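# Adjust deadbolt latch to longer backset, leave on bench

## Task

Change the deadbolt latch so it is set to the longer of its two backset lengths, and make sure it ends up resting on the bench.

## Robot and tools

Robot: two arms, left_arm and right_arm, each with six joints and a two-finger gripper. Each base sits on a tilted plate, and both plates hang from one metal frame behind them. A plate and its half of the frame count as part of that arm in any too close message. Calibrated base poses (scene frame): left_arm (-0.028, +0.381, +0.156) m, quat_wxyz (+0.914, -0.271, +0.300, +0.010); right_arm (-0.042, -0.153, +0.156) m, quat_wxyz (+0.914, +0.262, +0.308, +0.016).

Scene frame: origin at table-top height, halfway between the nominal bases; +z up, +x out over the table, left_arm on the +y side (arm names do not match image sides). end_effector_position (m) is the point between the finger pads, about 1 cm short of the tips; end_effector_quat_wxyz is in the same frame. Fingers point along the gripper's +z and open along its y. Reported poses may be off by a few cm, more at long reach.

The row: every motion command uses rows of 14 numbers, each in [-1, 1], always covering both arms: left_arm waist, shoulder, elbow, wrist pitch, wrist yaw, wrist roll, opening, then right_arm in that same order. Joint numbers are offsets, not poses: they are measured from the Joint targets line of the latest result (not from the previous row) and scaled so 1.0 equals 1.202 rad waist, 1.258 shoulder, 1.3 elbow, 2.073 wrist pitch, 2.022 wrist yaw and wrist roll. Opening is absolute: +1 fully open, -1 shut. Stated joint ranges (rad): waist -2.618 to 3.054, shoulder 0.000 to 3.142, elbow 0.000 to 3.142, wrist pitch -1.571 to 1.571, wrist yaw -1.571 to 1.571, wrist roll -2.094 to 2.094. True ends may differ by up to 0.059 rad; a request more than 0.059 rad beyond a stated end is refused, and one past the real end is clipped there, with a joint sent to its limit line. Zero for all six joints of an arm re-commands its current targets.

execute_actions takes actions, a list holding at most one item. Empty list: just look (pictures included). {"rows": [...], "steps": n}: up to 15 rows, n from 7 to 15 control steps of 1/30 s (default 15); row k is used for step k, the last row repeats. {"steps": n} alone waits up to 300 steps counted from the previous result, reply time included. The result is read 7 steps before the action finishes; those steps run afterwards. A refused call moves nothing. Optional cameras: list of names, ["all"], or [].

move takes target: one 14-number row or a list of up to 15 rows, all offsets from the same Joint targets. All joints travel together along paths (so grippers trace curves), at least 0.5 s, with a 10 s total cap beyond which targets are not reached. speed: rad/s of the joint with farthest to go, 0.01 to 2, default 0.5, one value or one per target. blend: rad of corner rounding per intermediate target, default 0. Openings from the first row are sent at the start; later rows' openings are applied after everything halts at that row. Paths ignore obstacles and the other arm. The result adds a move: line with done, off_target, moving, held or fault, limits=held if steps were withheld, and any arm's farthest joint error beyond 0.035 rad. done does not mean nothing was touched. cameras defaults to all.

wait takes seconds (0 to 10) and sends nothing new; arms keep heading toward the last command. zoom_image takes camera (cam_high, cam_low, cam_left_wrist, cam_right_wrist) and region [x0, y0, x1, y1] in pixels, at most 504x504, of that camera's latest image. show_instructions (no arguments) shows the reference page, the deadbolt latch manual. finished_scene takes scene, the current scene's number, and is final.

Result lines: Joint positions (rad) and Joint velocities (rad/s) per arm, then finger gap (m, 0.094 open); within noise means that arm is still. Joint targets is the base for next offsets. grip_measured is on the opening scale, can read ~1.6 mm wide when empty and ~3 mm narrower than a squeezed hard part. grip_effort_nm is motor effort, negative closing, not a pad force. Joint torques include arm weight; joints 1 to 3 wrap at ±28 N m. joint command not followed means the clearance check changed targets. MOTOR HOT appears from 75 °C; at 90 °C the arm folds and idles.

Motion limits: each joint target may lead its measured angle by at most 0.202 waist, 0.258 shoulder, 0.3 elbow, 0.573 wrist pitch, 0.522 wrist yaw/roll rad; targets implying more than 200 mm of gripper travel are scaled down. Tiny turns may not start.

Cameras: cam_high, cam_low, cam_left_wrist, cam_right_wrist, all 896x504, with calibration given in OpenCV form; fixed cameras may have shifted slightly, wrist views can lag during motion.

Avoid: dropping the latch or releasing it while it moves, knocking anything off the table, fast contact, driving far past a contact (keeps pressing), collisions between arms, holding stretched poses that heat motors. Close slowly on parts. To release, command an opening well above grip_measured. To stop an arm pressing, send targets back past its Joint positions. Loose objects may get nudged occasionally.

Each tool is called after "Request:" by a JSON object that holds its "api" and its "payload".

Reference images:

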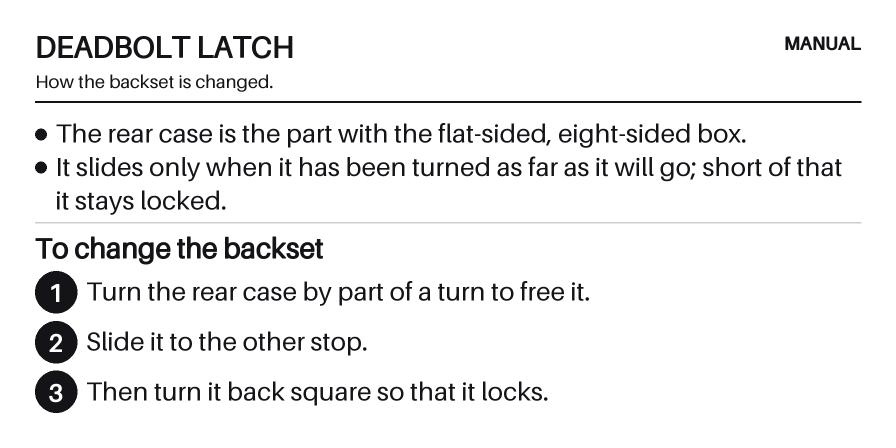

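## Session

Request:
{"api": "execute_actions", "payload": {"actions": []}}

Scene clock: 0.00 s of 4900.00 s.
left_arm: end_effector_position=(+0.4447, +0.1956, +0.3011) grip_measured=-0.985 grip_effort_nm=n/a end_effector_quat_wxyz=(+0.400, +0.503, +0.542, -0.542) | right_arm: end_effector_position=(-0.0519, -0.6557, +0.2041) grip_measured=+1.000 grip_effort_nm=n/a end_effector_quat_wxyz=(-0.005, +0.673, +0.357, -0.647)
Joint positions: left_arm=[-0.512 1.769 1.729 -0.882 0.679 1.168 0.001] | right_arm=[-1.59 1.478 1.2 -0.306 0.769 0.77 0.094]
Joint velocities: within noise
Joint torques (N m): no reading
Motor temperatures (°C): left_arm=[30 31 28 28 26 27 26] | right_arm=[29 35 33 29 28 26 29]
Heat: left arm: 31 °C; right arm: 35 °C.
Joint targets: left_arm=[-0.527 1.760 1.736 -0.884 0.697 1.169] | right_arm=[-1.600 1.471 1.205 -0.308 0.785 0.772]
camera_calibration:
cam_left_wrist: T_world_to_cam=[[-0.982494, 0.0926874, 0.1616, 0.371709], [-0.0879937, 0.533692, -0.841089, 0.225048], [-0.164203, -0.840584, -0.516193, 0.47865], [0, 0, 0, 1]] pos_world=[0.4636, 0.247787, 0.376293]
cam_right_wrist: T_world_to_cam=[[-0.481567, 0.746211, 0.459634, 0.372917], [0.292029, 0.631105, -0.718628, 0.614063], [-0.826324, -0.211841, -0.521835, 0.013251], [0, 0, 0, 1]] pos_world=[0.0112096, -0.663006, 0.276792]

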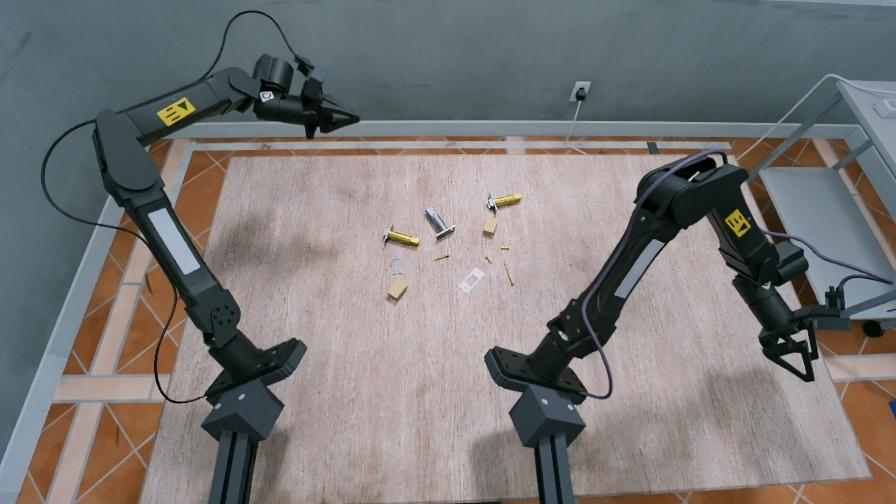

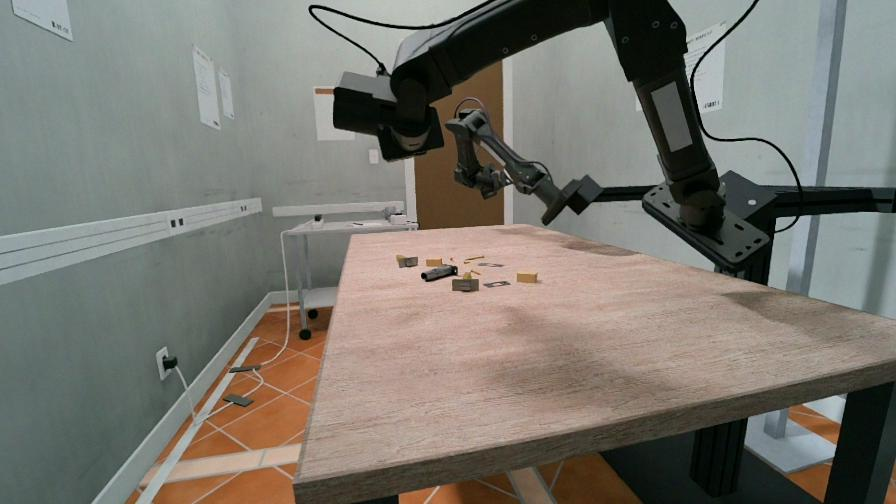

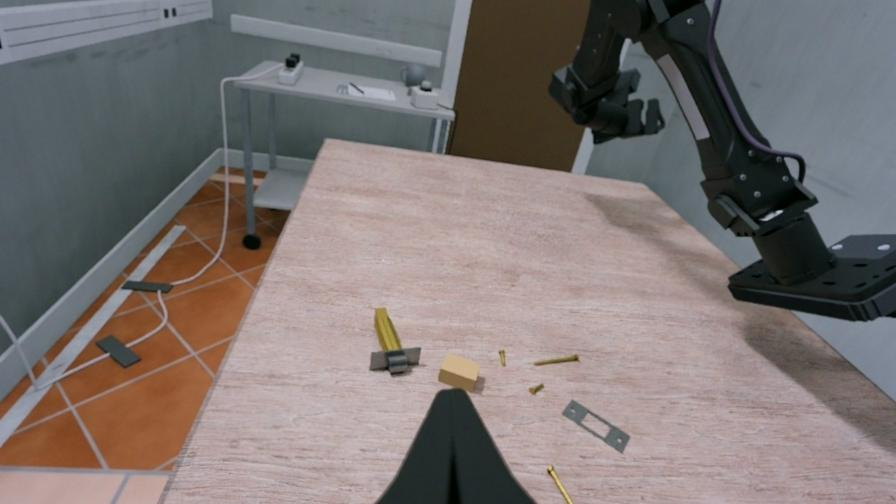

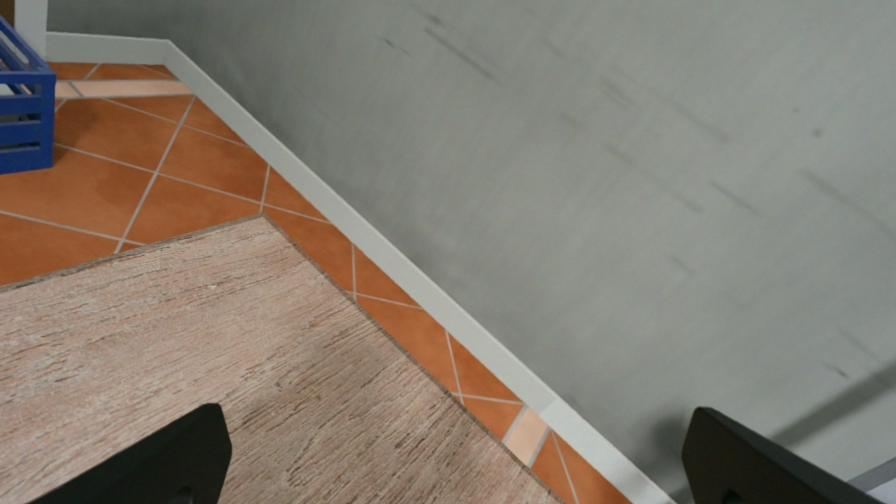

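Request:
{"api": "zoom_image", "payload": {"camera": "cam_high", "region": [370, 180, 540, 300]}}

Request:
{"api": "zoom_image", "payload": {"camera": "cam_low", "region": [380, 240, 560, 310]}}

Request:
{"api": "show_instructions", "payload": {}}

Scaled by 2.965 from the camera's 896x504 image, which has a finer 1280x720 frame.

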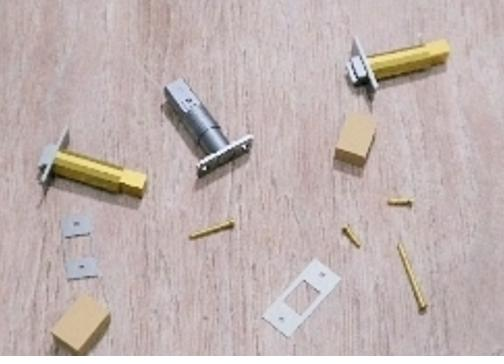

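Scaled by 2.800 from the camera's 896x504 image, which has a finer 1280x720 frame.

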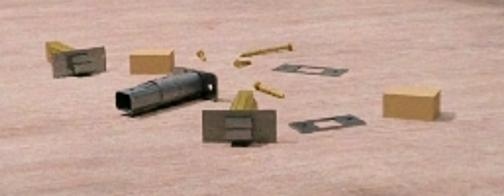

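Reference images for this scene: deadbolt latch manual.

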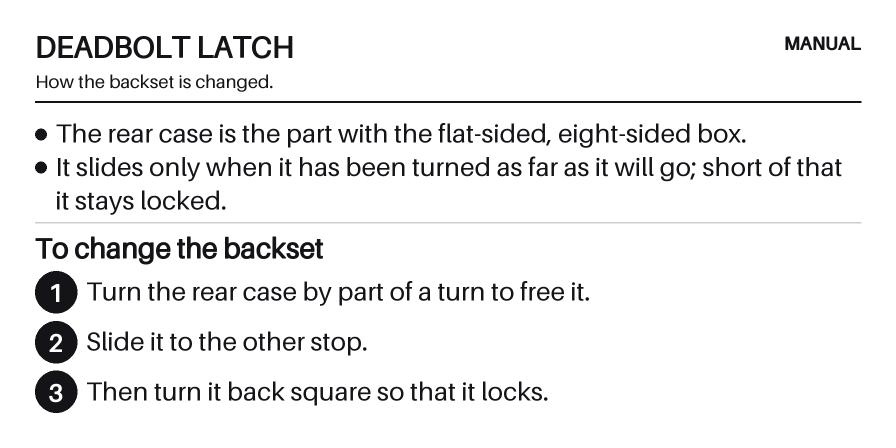

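Request:
{"api": "move", "payload": {"target": [-0.448,-0.196,-1.0,0.764,-0.5,-0.94,0.2, 0.998,-0.215,0.342,-0.43,-0.24,-0.268,1], "speed": 1.0, "cameras": []}}

Scene clock: 9.40 s of 4900.00 s.
left_arm: end_effector_position=(+0.2860, +0.1269, +0.2386) grip_measured=+0.198 grip_effort_nm=0.129 end_effector_quat_wxyz=(+0.174, -0.193, +0.799, -0.542) | right_arm: end_effector_position=(+0.3418, -0.4119, +0.1628) grip_measured=+1.000 grip_effort_nm=0.037 end_effector_quat_wxyz=(-0.019, +0.344, +0.938, -0.037)
Joint positions: left_arm=[-1.044 1.532 0.44 0.689 -0.317 -0.732 0.056] | right_arm=[-0.406 1.23 1.622 -1.186 0.31 0.241 0.094]
Joint velocities: within noise
Joint torques (N m): left_arm=[-5.82 -4.25 4.34 1.27 0.39 -0.06] | right_arm=[1.06 -11.51 7.84 -0.06 -0.08 -0.11]
Motor temperatures (°C): left_arm=[31 32 28 29 27 27 27] | right_arm=[30 39 34 29 28 26 29]
Heat: left arm: 32 °C; right arm: 39 °C.
Joint targets: left_arm=[-1.065 1.513 0.436 0.700 -0.314 -0.732] | right_arm=[-0.400 1.201 1.649 -1.199 0.300 0.231]
Kept back: nothing.
move: done
No camera images: "cameras" was empty.

Request:
{"api": "move", "payload": {"target": [0,0,0,0,0,0,0.2, 0.984,0.740,0.148,0.003,0.267,0,1], "speed": 0.9}}

Request:
{"api": "zoom_image", "payload": {"camera": "cam_right_wrist", "region": [250, 50, 650, 450]}}

Scene clock: 11.97 s of 4900.00 s.
left_arm: end_effector_position=(+0.2862, +0.1270, +0.2387) grip_measured=+0.198 grip_effort_nm=0.120 end_effector_quat_wxyz=(+0.174, -0.193, +0.799, -0.543) | right_arm: end_effector_position=(+0.3800, +0.0362, +0.1273) grip_measured=+1.000 grip_effort_nm=0.032 end_effector_quat_wxyz=(-0.004, -0.270, +0.963, +0.000)
Joint positions: left_arm=[-1.044 1.532 0.44 0.689 -0.318 -0.732 0.056] | right_arm=[0.776 2.133 1.82 -1.191 0.825 0.239 0.094]
Joint velocities: within noise
Joint torques (N m): left_arm=[-5.81 -4.14 4.45 1.28 0.4 0.01] | right_arm=[7.64 -7.28 5.74 0 0.14 -0.1]
Motor temperatures (°C): left_arm=[31 32 28 29 27 27 27] | right_arm=[30 39 34 29 28 26 29]
Heat: left arm: 32 °C; right arm: 39 °C.
Joint targets: left_arm=[-1.065 1.513 0.436 0.700 -0.314 -0.732] | right_arm=[0.783 2.131 1.842 -1.193 0.840 0.230]
Kept back: nothing.
move: done
camera_calibration:
cam_left_wrist: T_world_to_cam=[[0.100106, -0.351203, 0.930932, -0.204648], [-0.993412, -0.0877247, 0.0737293, 0.314864], [0.0557718, -0.932181, -0.357672, 0.273576], [0, 0, 0, 1]] pos_world=[0.318018, 0.210771, 0.265149]
cam_right_wrist: T_world_to_cam=[[0.512035, -0.858893, -0.0110718, -0.159691], [-0.77127, -0.465395, 0.434223, 0.293106], [-0.378104, -0.213798, -0.900737, 0.354577], [0, 0, 0, 1]] pos_world=[0.441898, 0.0750607, 0.190339]

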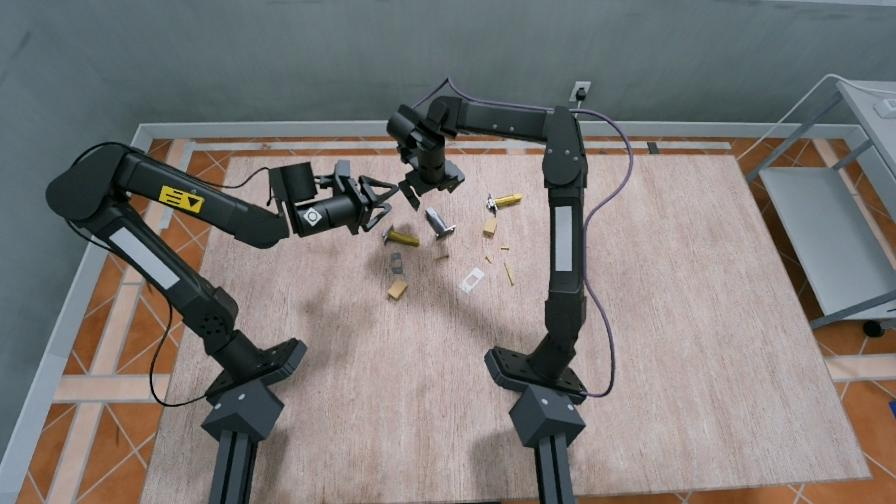

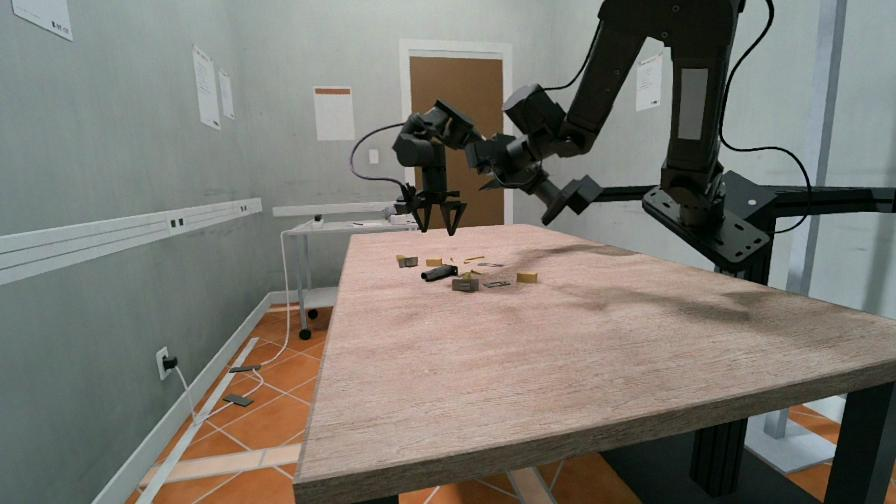

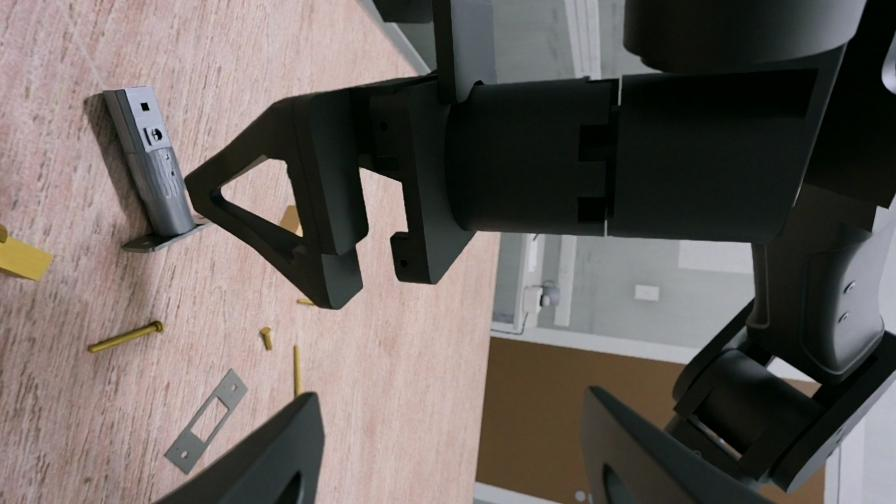

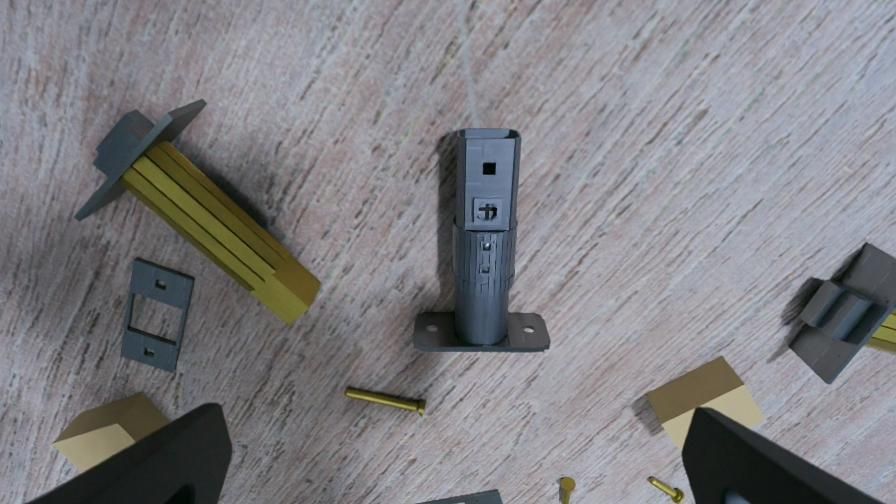

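Scaled by 1.260 from the camera's 896x504 image, which has a finer 1280x720 frame.

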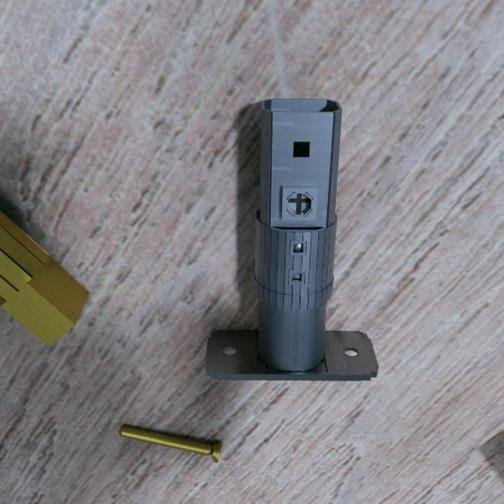

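Request:
{"api": "move", "payload": {"target": [0,0,0,0,0,0,0.2, -0.141,0.081,-0.087,0.1775,-0.017,-0.124,0.1], "speed": 0.3, "cameras": ["cam_right_wrist","cam_low","cam_left_wrist"]}}

Request:
{"api": "zoom_image", "payload": {"camera": "cam_low", "region": [380, 220, 500, 300]}}

Scene clock: 15.73 s of 4900.00 s.
left_arm: end_effector_position=(+0.2863, +0.1271, +0.2387) grip_measured=+0.198 grip_effort_nm=0.120 end_effector_quat_wxyz=(+0.174, -0.193, +0.799, -0.542) | right_arm: end_effector_position=(+0.4010, +0.0364, +0.0362) grip_measured=+0.102 grip_effort_nm=-0.056 end_effector_quat_wxyz=(+0.001, -0.269, +0.963, -0.008)
Joint positions: left_arm=[-1.044 1.532 0.44 0.69 -0.318 -0.732 0.056] | right_arm=[0.606 2.219 1.741 -0.84 0.818 -0.009 0.052]
Joint velocities: within noise
Joint torques (N m): left_arm=[-5.87 -4.26 4.26 1.27 0.39 0.03] | right_arm=[7.88 -7.06 2.56 0.2 -0.13 -0.1]
Motor temperatures (°C): left_arm=[31 32 28 29 27 27 27] | right_arm=[31 39 34 29 28 26 29]
Heat: left arm: 32 °C; right arm: 39 °C.
Joint targets: left_arm=[-1.065 1.513 0.436 0.700 -0.314 -0.732] | right_arm=[0.613 2.233 1.729 -0.825 0.805 -0.020]
Kept back: nothing.
move: done
camera_calibration:
cam_left_wrist: T_world_to_cam=[[0.100237, -0.351187, 0.930924, -0.204694], [-0.99337, -0.0882587, 0.0736655, 0.315037], [0.0562918, -0.932136, -0.357706, 0.27348], [0, 0, 0, 1]] pos_world=[0.318071, 0.21084, 0.265172]
cam_right_wrist: T_world_to_cam=[[0.510742, -0.859699, 0.00777316, -0.171354], [-0.778258, -0.458478, 0.429083, 0.351638], [-0.365319, -0.2252, -0.903231, 0.275877], [0, 0, 0, 1]] pos_world=[0.461965, 0.0760328, 0.0996308]
Images, in order (width x height): cam_low 896x504, cam_left_wrist 896x504, cam_right_wrist 896x504.

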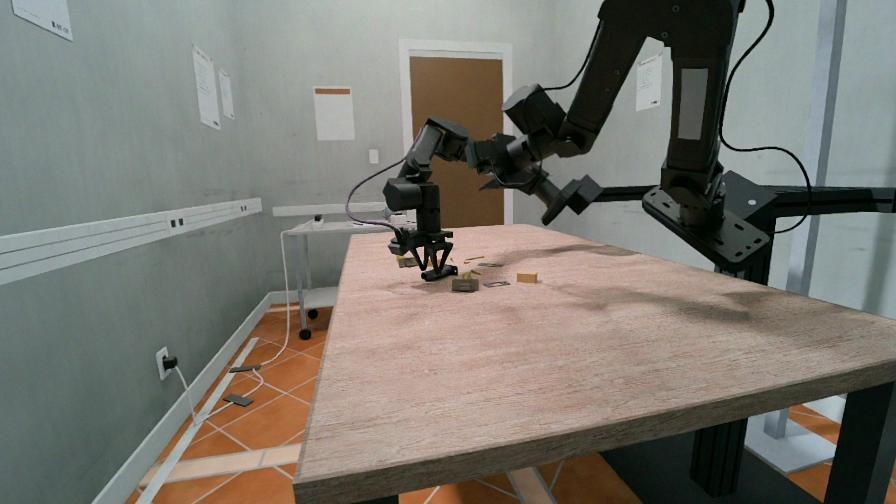

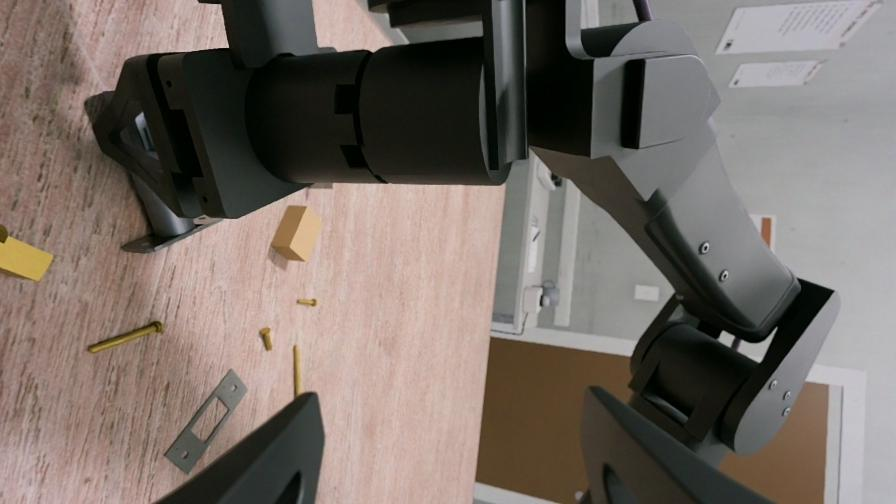

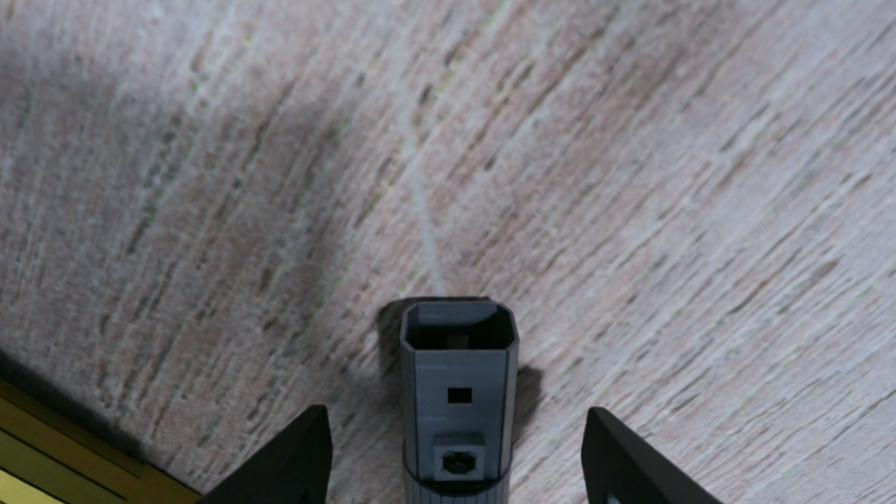

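Scaled by 4.200 from the camera's 896x504 image, which has a finer 1280x720 frame.

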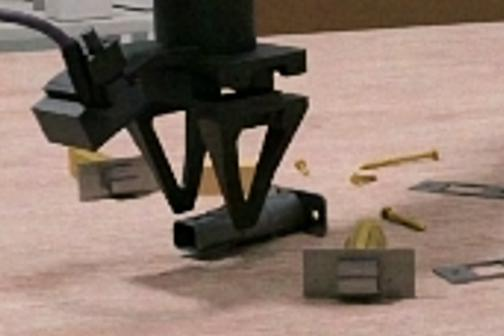

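Request:
{"api": "move", "payload": {"target": [0,0,0,0,0,0,0.2, -0.025,0.0143,-0.0177,0.035,-0.012,-0.021,0.0], "speed": 0.15, "cameras": ["cam_right_wrist","cam_low"]}}

Request:
{"api": "zoom_image", "payload": {"camera": "cam_low", "region": [380, 220, 500, 300]}}

Scene clock: 17.83 s of 4900.00 s.
left_arm: end_effector_position=(+0.2863, +0.1271, +0.2388) grip_measured=+0.198 grip_effort_nm=0.125 end_effector_quat_wxyz=(+0.175, -0.194, +0.799, -0.543) | right_arm: end_effector_position=(+0.4003, +0.0392, +0.0192) grip_measured=+0.002 grip_effort_nm=-0.061 end_effector_quat_wxyz=(+0.001, -0.269, +0.963, +0.000)
Joint positions: left_arm=[-1.044 1.532 0.44 0.69 -0.318 -0.732 0.056] | right_arm=[0.579 2.235 1.718 -0.768 0.794 -0.052 0.047]
Joint velocities: within noise
Joint torques (N m): left_arm=[-5.81 -4.27 4.31 1.27 0.4 0.02] | right_arm=[7.69 -7.04 2.44 0.21 -0.15 -0.12]
Motor temperatures (°C): left_arm=[31 32 28 30 27 27 26] | right_arm=[31 39 34 29 28 26 29]
Heat: left arm: 32 °C; right arm: 39 °C.
Joint targets: left_arm=[-1.065 1.513 0.436 0.700 -0.314 -0.732] | right_arm=[0.583 2.251 1.706 -0.753 0.781 -0.063]
Kept back: nothing.
move: done
camera_calibration:
cam_right_wrist: T_world_to_cam=[[0.510353, -0.859927, -0.00807936, -0.167986], [-0.77675, -0.46498, 0.424797, 0.359469], [-0.369051, -0.210521, -0.905253, 0.261909], [0, 0, 0, 1]] pos_world=[0.461608, 0.077827, 0.0830352]
Images, in order (width x height): cam_low 896x504, cam_right_wrist 896x504.

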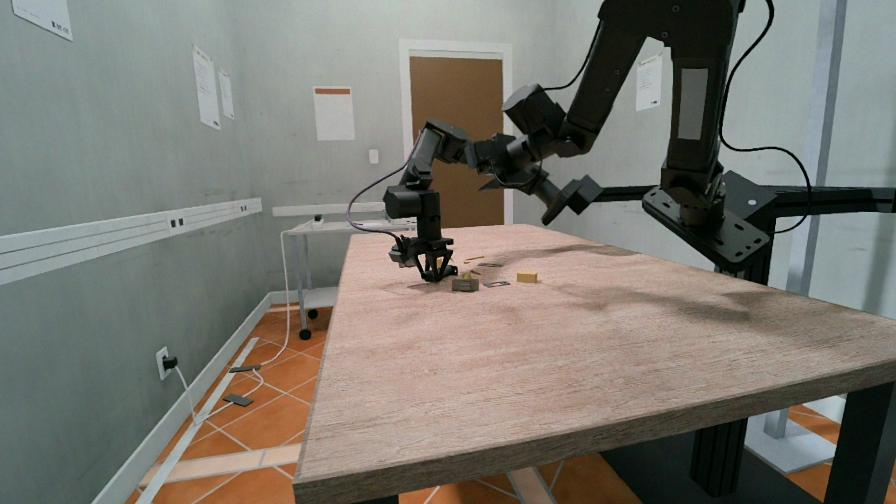

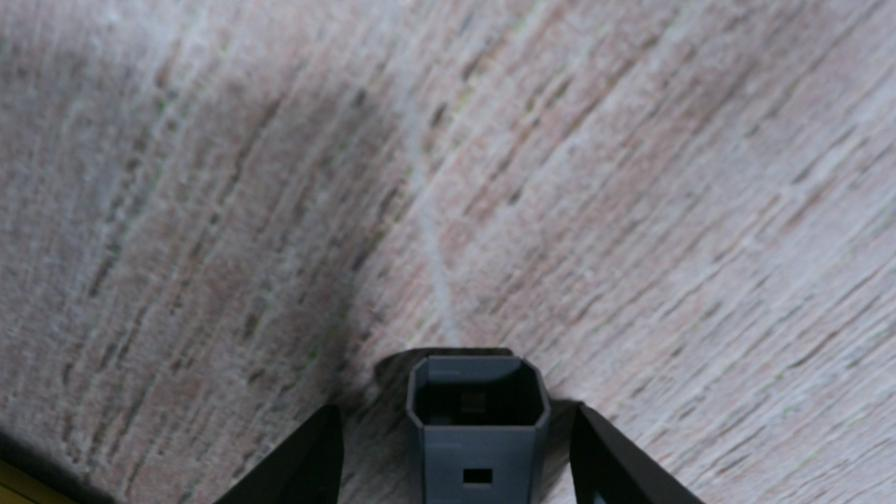

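Scaled by 4.200 from the camera's 896x504 image, which has a finer 1280x720 frame.

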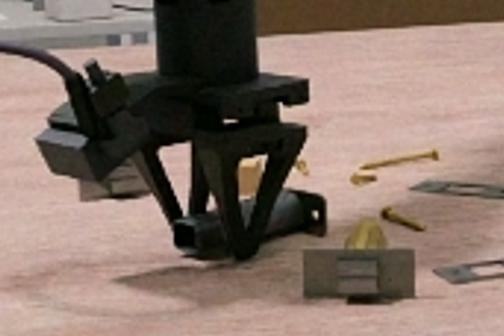

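Request:
{"api": "move", "payload": {"target": [0,0,0,0,0,0,0.2, -0.011,0,0,0,0,0,-0.3], "speed": 0.1, "cameras": ["cam_right_wrist"]}}

Scene clock: 18.80 s of 4900.00 s.
left_arm: end_effector_position=(+0.2863, +0.1271, +0.2388) grip_measured=+0.198 grip_effort_nm=0.125 end_effector_quat_wxyz=(+0.175, -0.194, +0.799, -0.543) | right_arm: end_effector_position=(+0.4007, +0.0380, +0.0179) grip_measured=-0.298 grip_effort_nm=-0.061 end_effector_quat_wxyz=(+0.000, -0.268, +0.964, +0.000)
Joint positions: left_arm=[-1.044 1.532 0.44 0.69 -0.318 -0.732 0.056] | right_arm=[0.575 2.235 1.718 -0.766 0.793 -0.052 0.033]
Joint velocities: within noise
Joint torques (N m): left_arm=[-5.71 -4.22 4.29 1.28 0.41 0.02] | right_arm=[7.04 -7.04 2.43 0.18 -0.14 -0.11]
Motor temperatures (°C): left_arm=[31 32 28 30 27 27 26] | right_arm=[31 39 34 29 28 26 29]
Heat: left arm: 32 °C; right arm: 39 °C.
Joint targets: left_arm=[-1.065 1.513 0.436 0.700 -0.314 -0.732] | right_arm=[0.570 2.251 1.706 -0.753 0.781 -0.063]
Kept back: nothing.
move: done
camera_calibration:
cam_right_wrist: T_world_to_cam=[[0.50763, -0.861533, -0.00849621, -0.168076], [-0.777465, -0.462301, 0.426409, 0.359949], [-0.371293, -0.209853, -0.90449, 0.261459], [0, 0, 0, 1]] pos_world=[0.462246, 0.0764699, 0.0815737]
Images, in order (width x height): cam_right_wrist 896x504.

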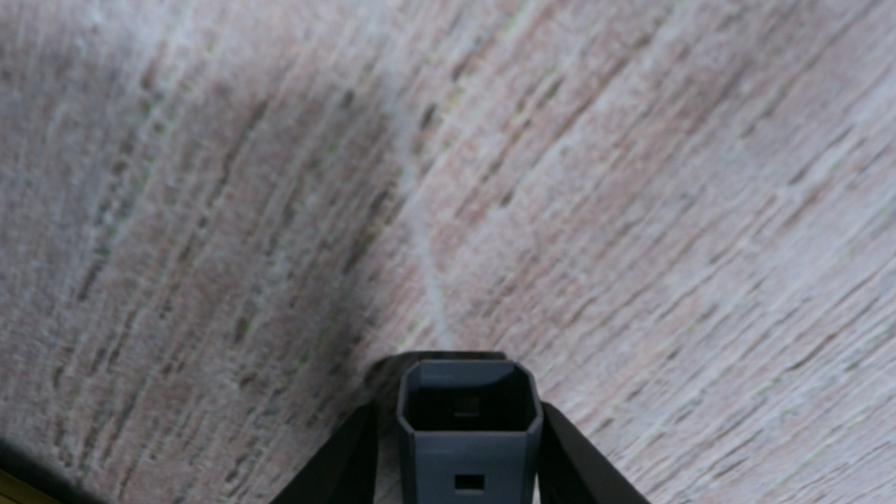

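Request:
{"api": "move", "payload": {"target": [[0,0,0,0,0,0,0.2, 0,0,0,0,0,0,-0.42],[0,0,0,0,0,0,0.2, 0,0,0,0,0,0,-0.56],[0,0,0,0,0,0,0.2, 0,0,0,0,0,0,-0.8]], "speed": 0.3, "cameras": ["cam_right_wrist"]}}

Scene clock: 21.53 s of 4900.00 s.
left_arm: end_effector_position=(+0.2863, +0.1271, +0.2388) grip_measured=+0.198 grip_effort_nm=0.120 end_effector_quat_wxyz=(+0.175, -0.194, +0.799, -0.543) | right_arm: end_effector_position=(+0.4008, +0.0381, +0.0179) grip_measured=-0.550 grip_effort_nm=-0.989 end_effector_quat_wxyz=(+0.000, -0.268, +0.963, +0.000)
Joint positions: left_arm=[-1.044 1.532 0.44 0.69 -0.318 -0.732 0.056] | right_arm=[0.575 2.235 1.718 -0.766 0.793 -0.054 0.021]
Joint velocities: within noise
Joint torques (N m): left_arm=[-5.82 -4.15 4.38 1.28 0.38 0.01] | right_arm=[7.04 -7.01 2.44 0.19 -0.14 -0.1]
Motor temperatures (°C): left_arm=[31 32 28 30 27 27 26] | right_arm=[32 39 34 29 28 26 29]
Heat: left arm: 32 °C; right arm: 39 °C.
Joint targets: left_arm=[-1.065 1.513 0.436 0.700 -0.314 -0.732] | right_arm=[0.570 2.251 1.706 -0.753 0.781 -0.063]
Kept back: nothing.
move: done
camera_calibration:
cam_right_wrist: T_world_to_cam=[[0.508384, -0.861089, -0.00848419, -0.168398], [-0.777163, -0.463033, 0.426167, 0.359927], [-0.370896, -0.210063, -0.904605, 0.261342], [0, 0, 0, 1]] pos_world=[0.462263, 0.0765506, 0.081593]
Images, in order (width x height): cam_right_wrist 896x504.

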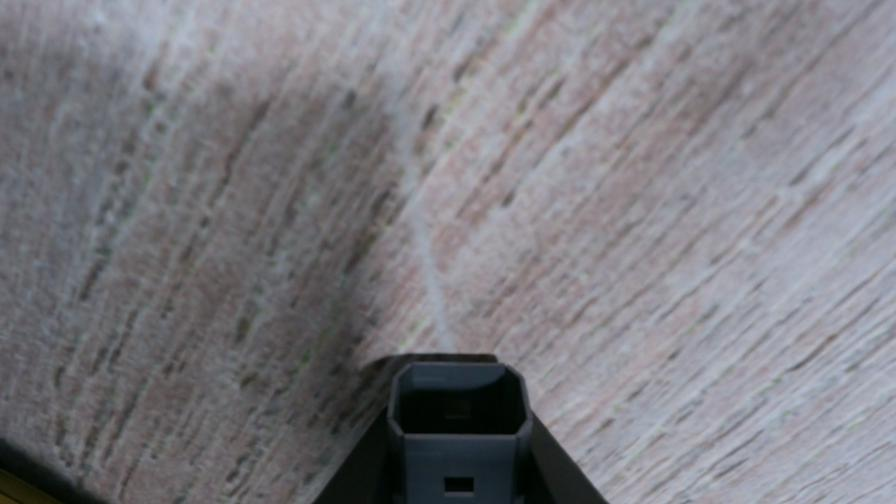

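Request:
{"api": "move", "payload": {"target": [[0,0,0,0,0,0,0.2, 0.177,-0.095,0.105,-0.212,0.029,0.145,-0.8],[0.062,0.240,0.113,0.074,0.047,-0.022,0.2, 0.082,-0.406,-0.032,-0.230,-0.151,0.845,-0.8]], "speed": [0.3,0.5], "blend": [0.08,0]}}

Request:
{"api": "zoom_image", "payload": {"camera": "cam_left_wrist", "region": [200, 100, 700, 500]}}

Request:
{"api": "zoom_image", "payload": {"camera": "cam_high", "region": [360, 120, 520, 240]}}

Scene clock: 27.67 s of 4900.00 s.
left_arm: end_effector_position=(+0.3000, +0.0801, +0.2185) grip_measured=+0.198 grip_effort_nm=0.129 end_effector_quat_wxyz=(+0.149, -0.211, +0.787, -0.560) | right_arm: end_effector_position=(+0.3777, -0.0334, +0.1760) grip_measured=-0.551 grip_effort_nm=-0.989 end_effector_quat_wxyz=(-0.130, +0.501, +0.851, +0.093)
Joint positions: left_arm=[-0.992 1.804 0.565 0.842 -0.235 -0.777 0.056] | right_arm=[0.664 1.767 1.679 -1.213 0.499 1.635 0.021]
Joint velocities: within noise
Joint torques (N m): left_arm=[-5.12 -3.28 5.71 1.28 0.53 0] | right_arm=[5.68 -8.29 2.85 -0.04 -0.45 0.11]
Motor temperatures (°C): left_arm=[31 31 28 30 27 27 26] | right_arm=[32 40 34 29 28 26 29]
Heat: left arm: 31 °C; right arm: 40 °C.
Joint targets: left_arm=[-0.991 1.815 0.583 0.853 -0.219 -0.776] | right_arm=[0.668 1.741 1.664 -1.229 0.476 1.646]
Kept back: nothing.
move: done
camera_calibration:
cam_left_wrist: T_world_to_cam=[[0.144677, -0.298788, 0.943289, -0.224013], [-0.988715, -0.0811178, 0.12595, 0.312657], [0.038885, -0.950866, -0.307152, 0.217339], [0, 0, 0, 1]] pos_world=[0.333087, 0.165089, 0.238686]
cam_right_wrist: T_world_to_cam=[[-0.881821, -0.470357, -0.0340001, 0.325759], [-0.361611, 0.628141, 0.688968, 0.0747651], [-0.302704, 0.619841, -0.723994, 0.350997], [0, 0, 0, 1]] pos_world=[0.420545, -0.111302, 0.213685]

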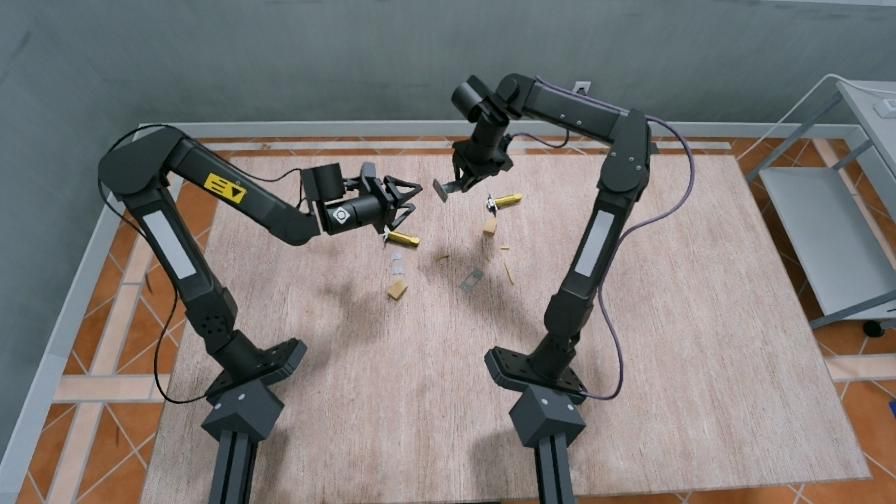

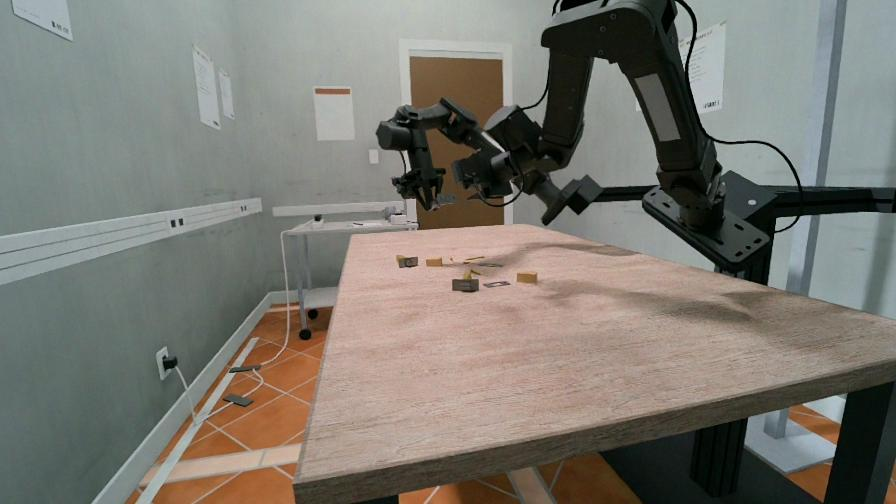

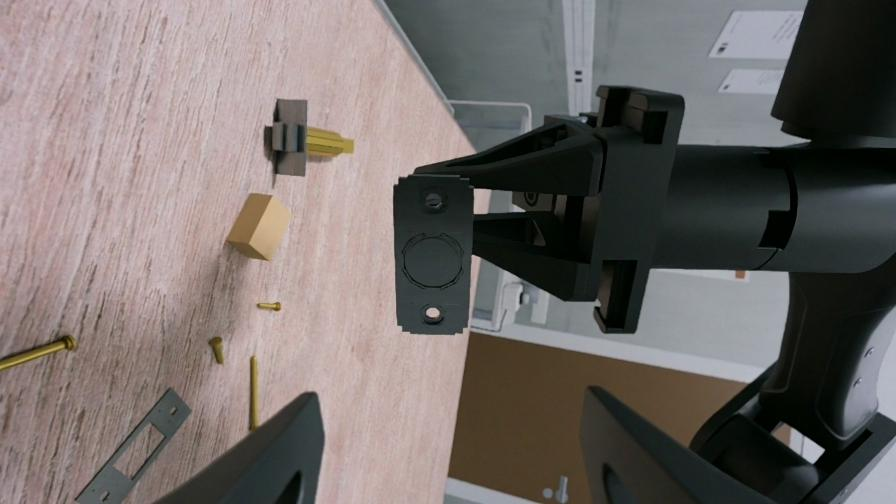

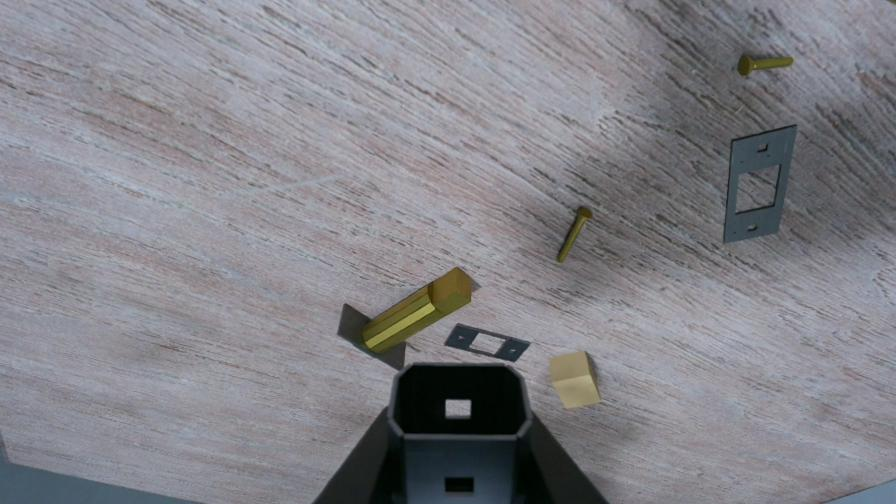

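Scaled by 1.008 from the camera's 896x504 image, which has a finer 1280x720 frame.

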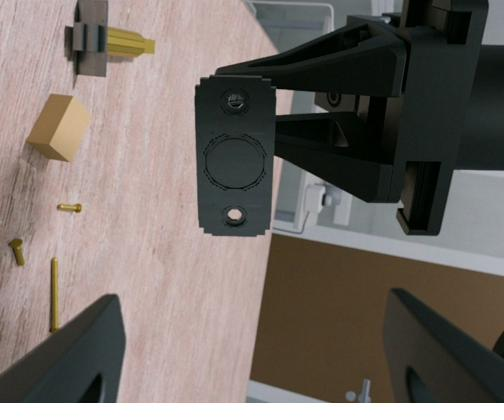

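Scaled by 3.150 from the camera's 896x504 image, which has a finer 1280x720 frame.

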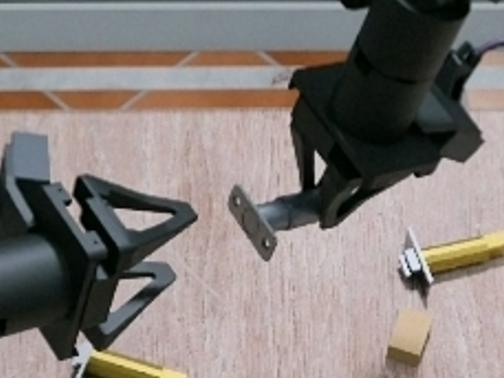

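Request:
{"api": "move", "payload": {"target": [0.061,0.140,0.103,0.024,0.042,0.032,0.1, 0,0,0,0,0,0,-0.8], "speed": 0.2, "cameras": ["cam_left_wrist","cam_high"]}}

Request:
{"api": "zoom_image", "payload": {"camera": "cam_high", "region": [380, 140, 500, 240]}}

Scene clock: 30.90 s of 4900.00 s.
left_arm: end_effector_position=(+0.3237, +0.0500, +0.1944) grip_measured=+0.102 grip_effort_nm=-0.105 end_effector_quat_wxyz=(+0.154, -0.200, +0.786, -0.565) | right_arm: end_effector_position=(+0.3777, -0.0334, +0.1760) grip_measured=-0.551 grip_effort_nm=-0.984 end_effector_quat_wxyz=(-0.130, +0.501, +0.850, +0.093)
Joint positions: left_arm=[-0.917 1.978 0.7 0.891 -0.152 -0.726 0.052] | right_arm=[0.664 1.767 1.679 -1.213 0.498 1.636 0.021]
Joint velocities: within noise
Joint torques (N m): left_arm=[-6.2 -4.44 5.05 1.27 0.56 0.24] | right_arm=[5.68 -8.31 2.85 -0.04 -0.46 0.1]
Motor temperatures (°C): left_arm=[31 31 28 31 27 27 26] | right_arm=[32 39 34 29 28 26 30]
Heat: left arm: 31 °C; right arm: 39 °C.
Joint targets: left_arm=[-0.917 1.991 0.717 0.903 -0.134 -0.711] | right_arm=[0.668 1.741 1.664 -1.229 0.476 1.646]
Kept back: nothing.
move: done
camera_calibration:
cam_left_wrist: T_world_to_cam=[[0.120331, -0.297304, 0.94717, -0.20658], [-0.992193, -0.0675185, 0.104858, 0.341215], [0.0327769, -0.952393, -0.303107, 0.181716], [0, 0, 0, 1]] pos_world=[0.357453, 0.134686, 0.214967]
Images, in order (width x height): cam_high 896x504, cam_left_wrist 896x504.

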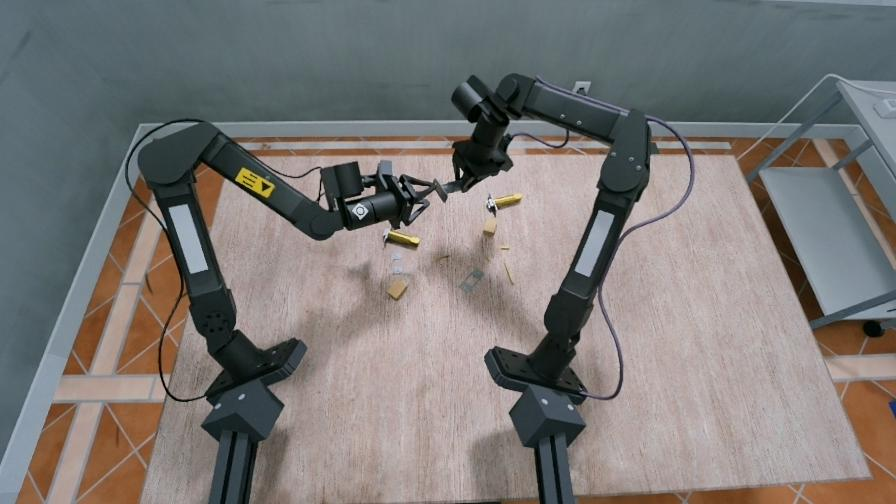

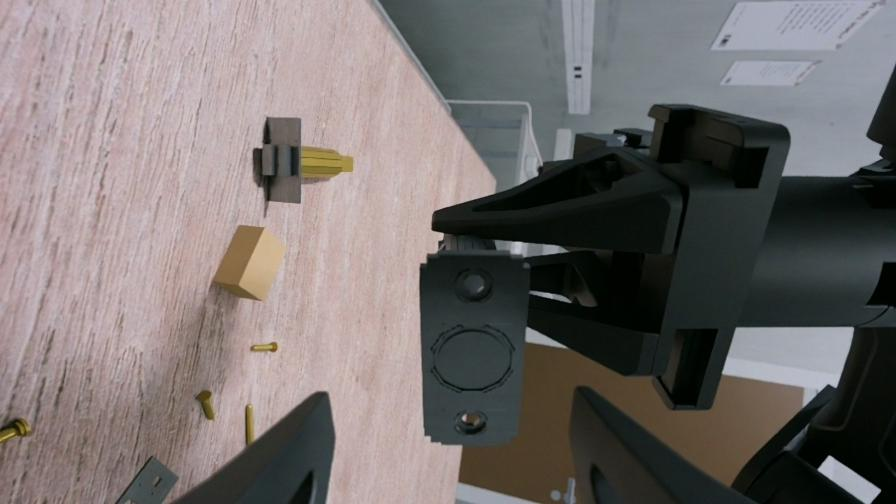

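Scaled by 4.200 from the camera's 896x504 image, which has a finer 1280x720 frame.

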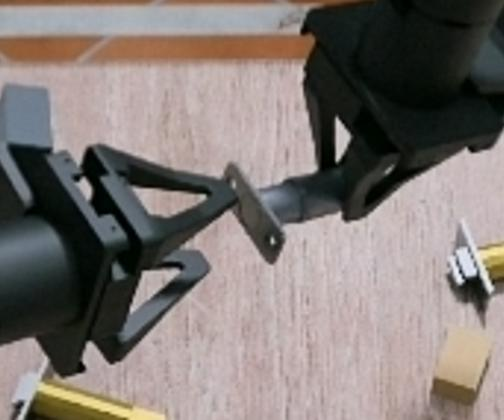

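Request:
{"api": "move", "payload": {"target": [0,0.0747,0.081,-0.002,0.0054,0.0054,0.1, 0,0,0,0,0,0,-0.8], "speed": 0.08, "cameras": ["cam_left_wrist","cam_high"]}}

Request:
{"api": "zoom_image", "payload": {"camera": "cam_high", "region": [380, 140, 500, 240]}}

Scene clock: 34.03 s of 4900.00 s.
left_arm: end_effector_position=(+0.3365, +0.0263, +0.1933) grip_measured=+0.102 grip_effort_nm=-0.110 end_effector_quat_wxyz=(+0.159, -0.196, +0.782, -0.570) | right_arm: end_effector_position=(+0.3777, -0.0334, +0.1760) grip_measured=-0.551 grip_effort_nm=-0.984 end_effector_quat_wxyz=(-0.130, +0.501, +0.850, +0.093)
Joint positions: left_arm=[-0.917 2.07 0.805 0.892 -0.14 -0.715 0.052] | right_arm=[0.664 1.767 1.679 -1.213 0.498 1.636 0.021]
Joint velocities: within noise
Joint torques (N m): left_arm=[-6.76 -4.96 5.16 1.25 0.53 0.14] | right_arm=[5.67 -8.31 2.85 -0.03 -0.45 0.1]
Motor temperatures (°C): left_arm=[31 31 28 31 27 27 26] | right_arm=[32 39 34 29 28 26 30]
Heat: left arm: 31 °C; right arm: 39 °C.
Joint targets: left_arm=[-0.917 2.085 0.822 0.899 -0.123 -0.701] | right_arm=[0.668 1.741 1.664 -1.229 0.476 1.646]
Kept back: nothing.
move: done
camera_calibration:
cam_left_wrist: T_world_to_cam=[[0.104198, -0.286977, 0.952254, -0.210033], [-0.993829, -0.0666491, 0.0886618, 0.356043], [0.0380229, -0.955616, -0.292151, 0.154578], [0, 0, 0, 1]] pos_world=[0.369853, 0.111172, 0.213597]
Images, in order (width x height): cam_high 896x504, cam_left_wrist 896x504.

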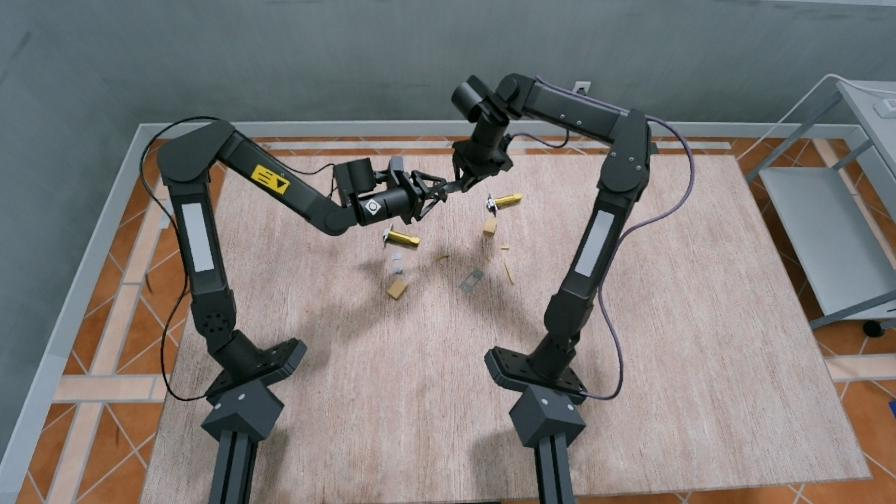

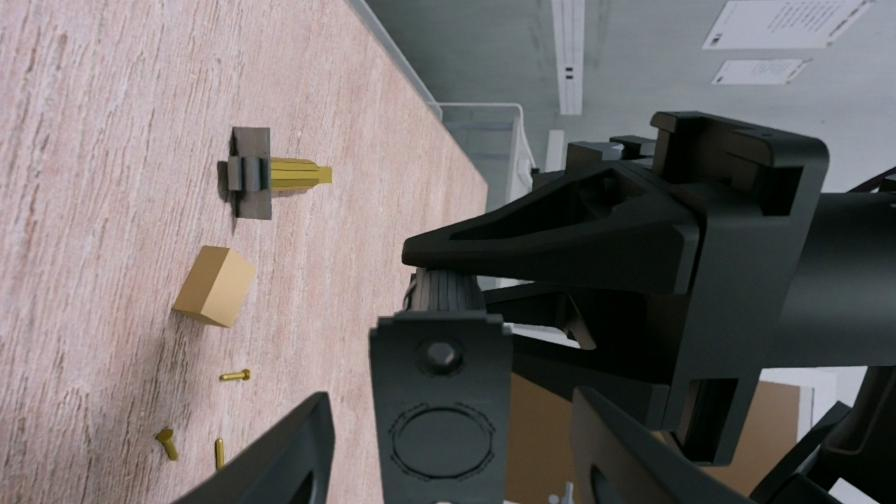

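Scaled by 4.200 from the camera's 896x504 image, which has a finer 1280x720 frame.

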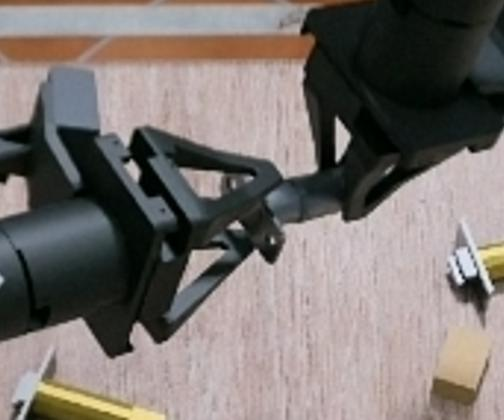

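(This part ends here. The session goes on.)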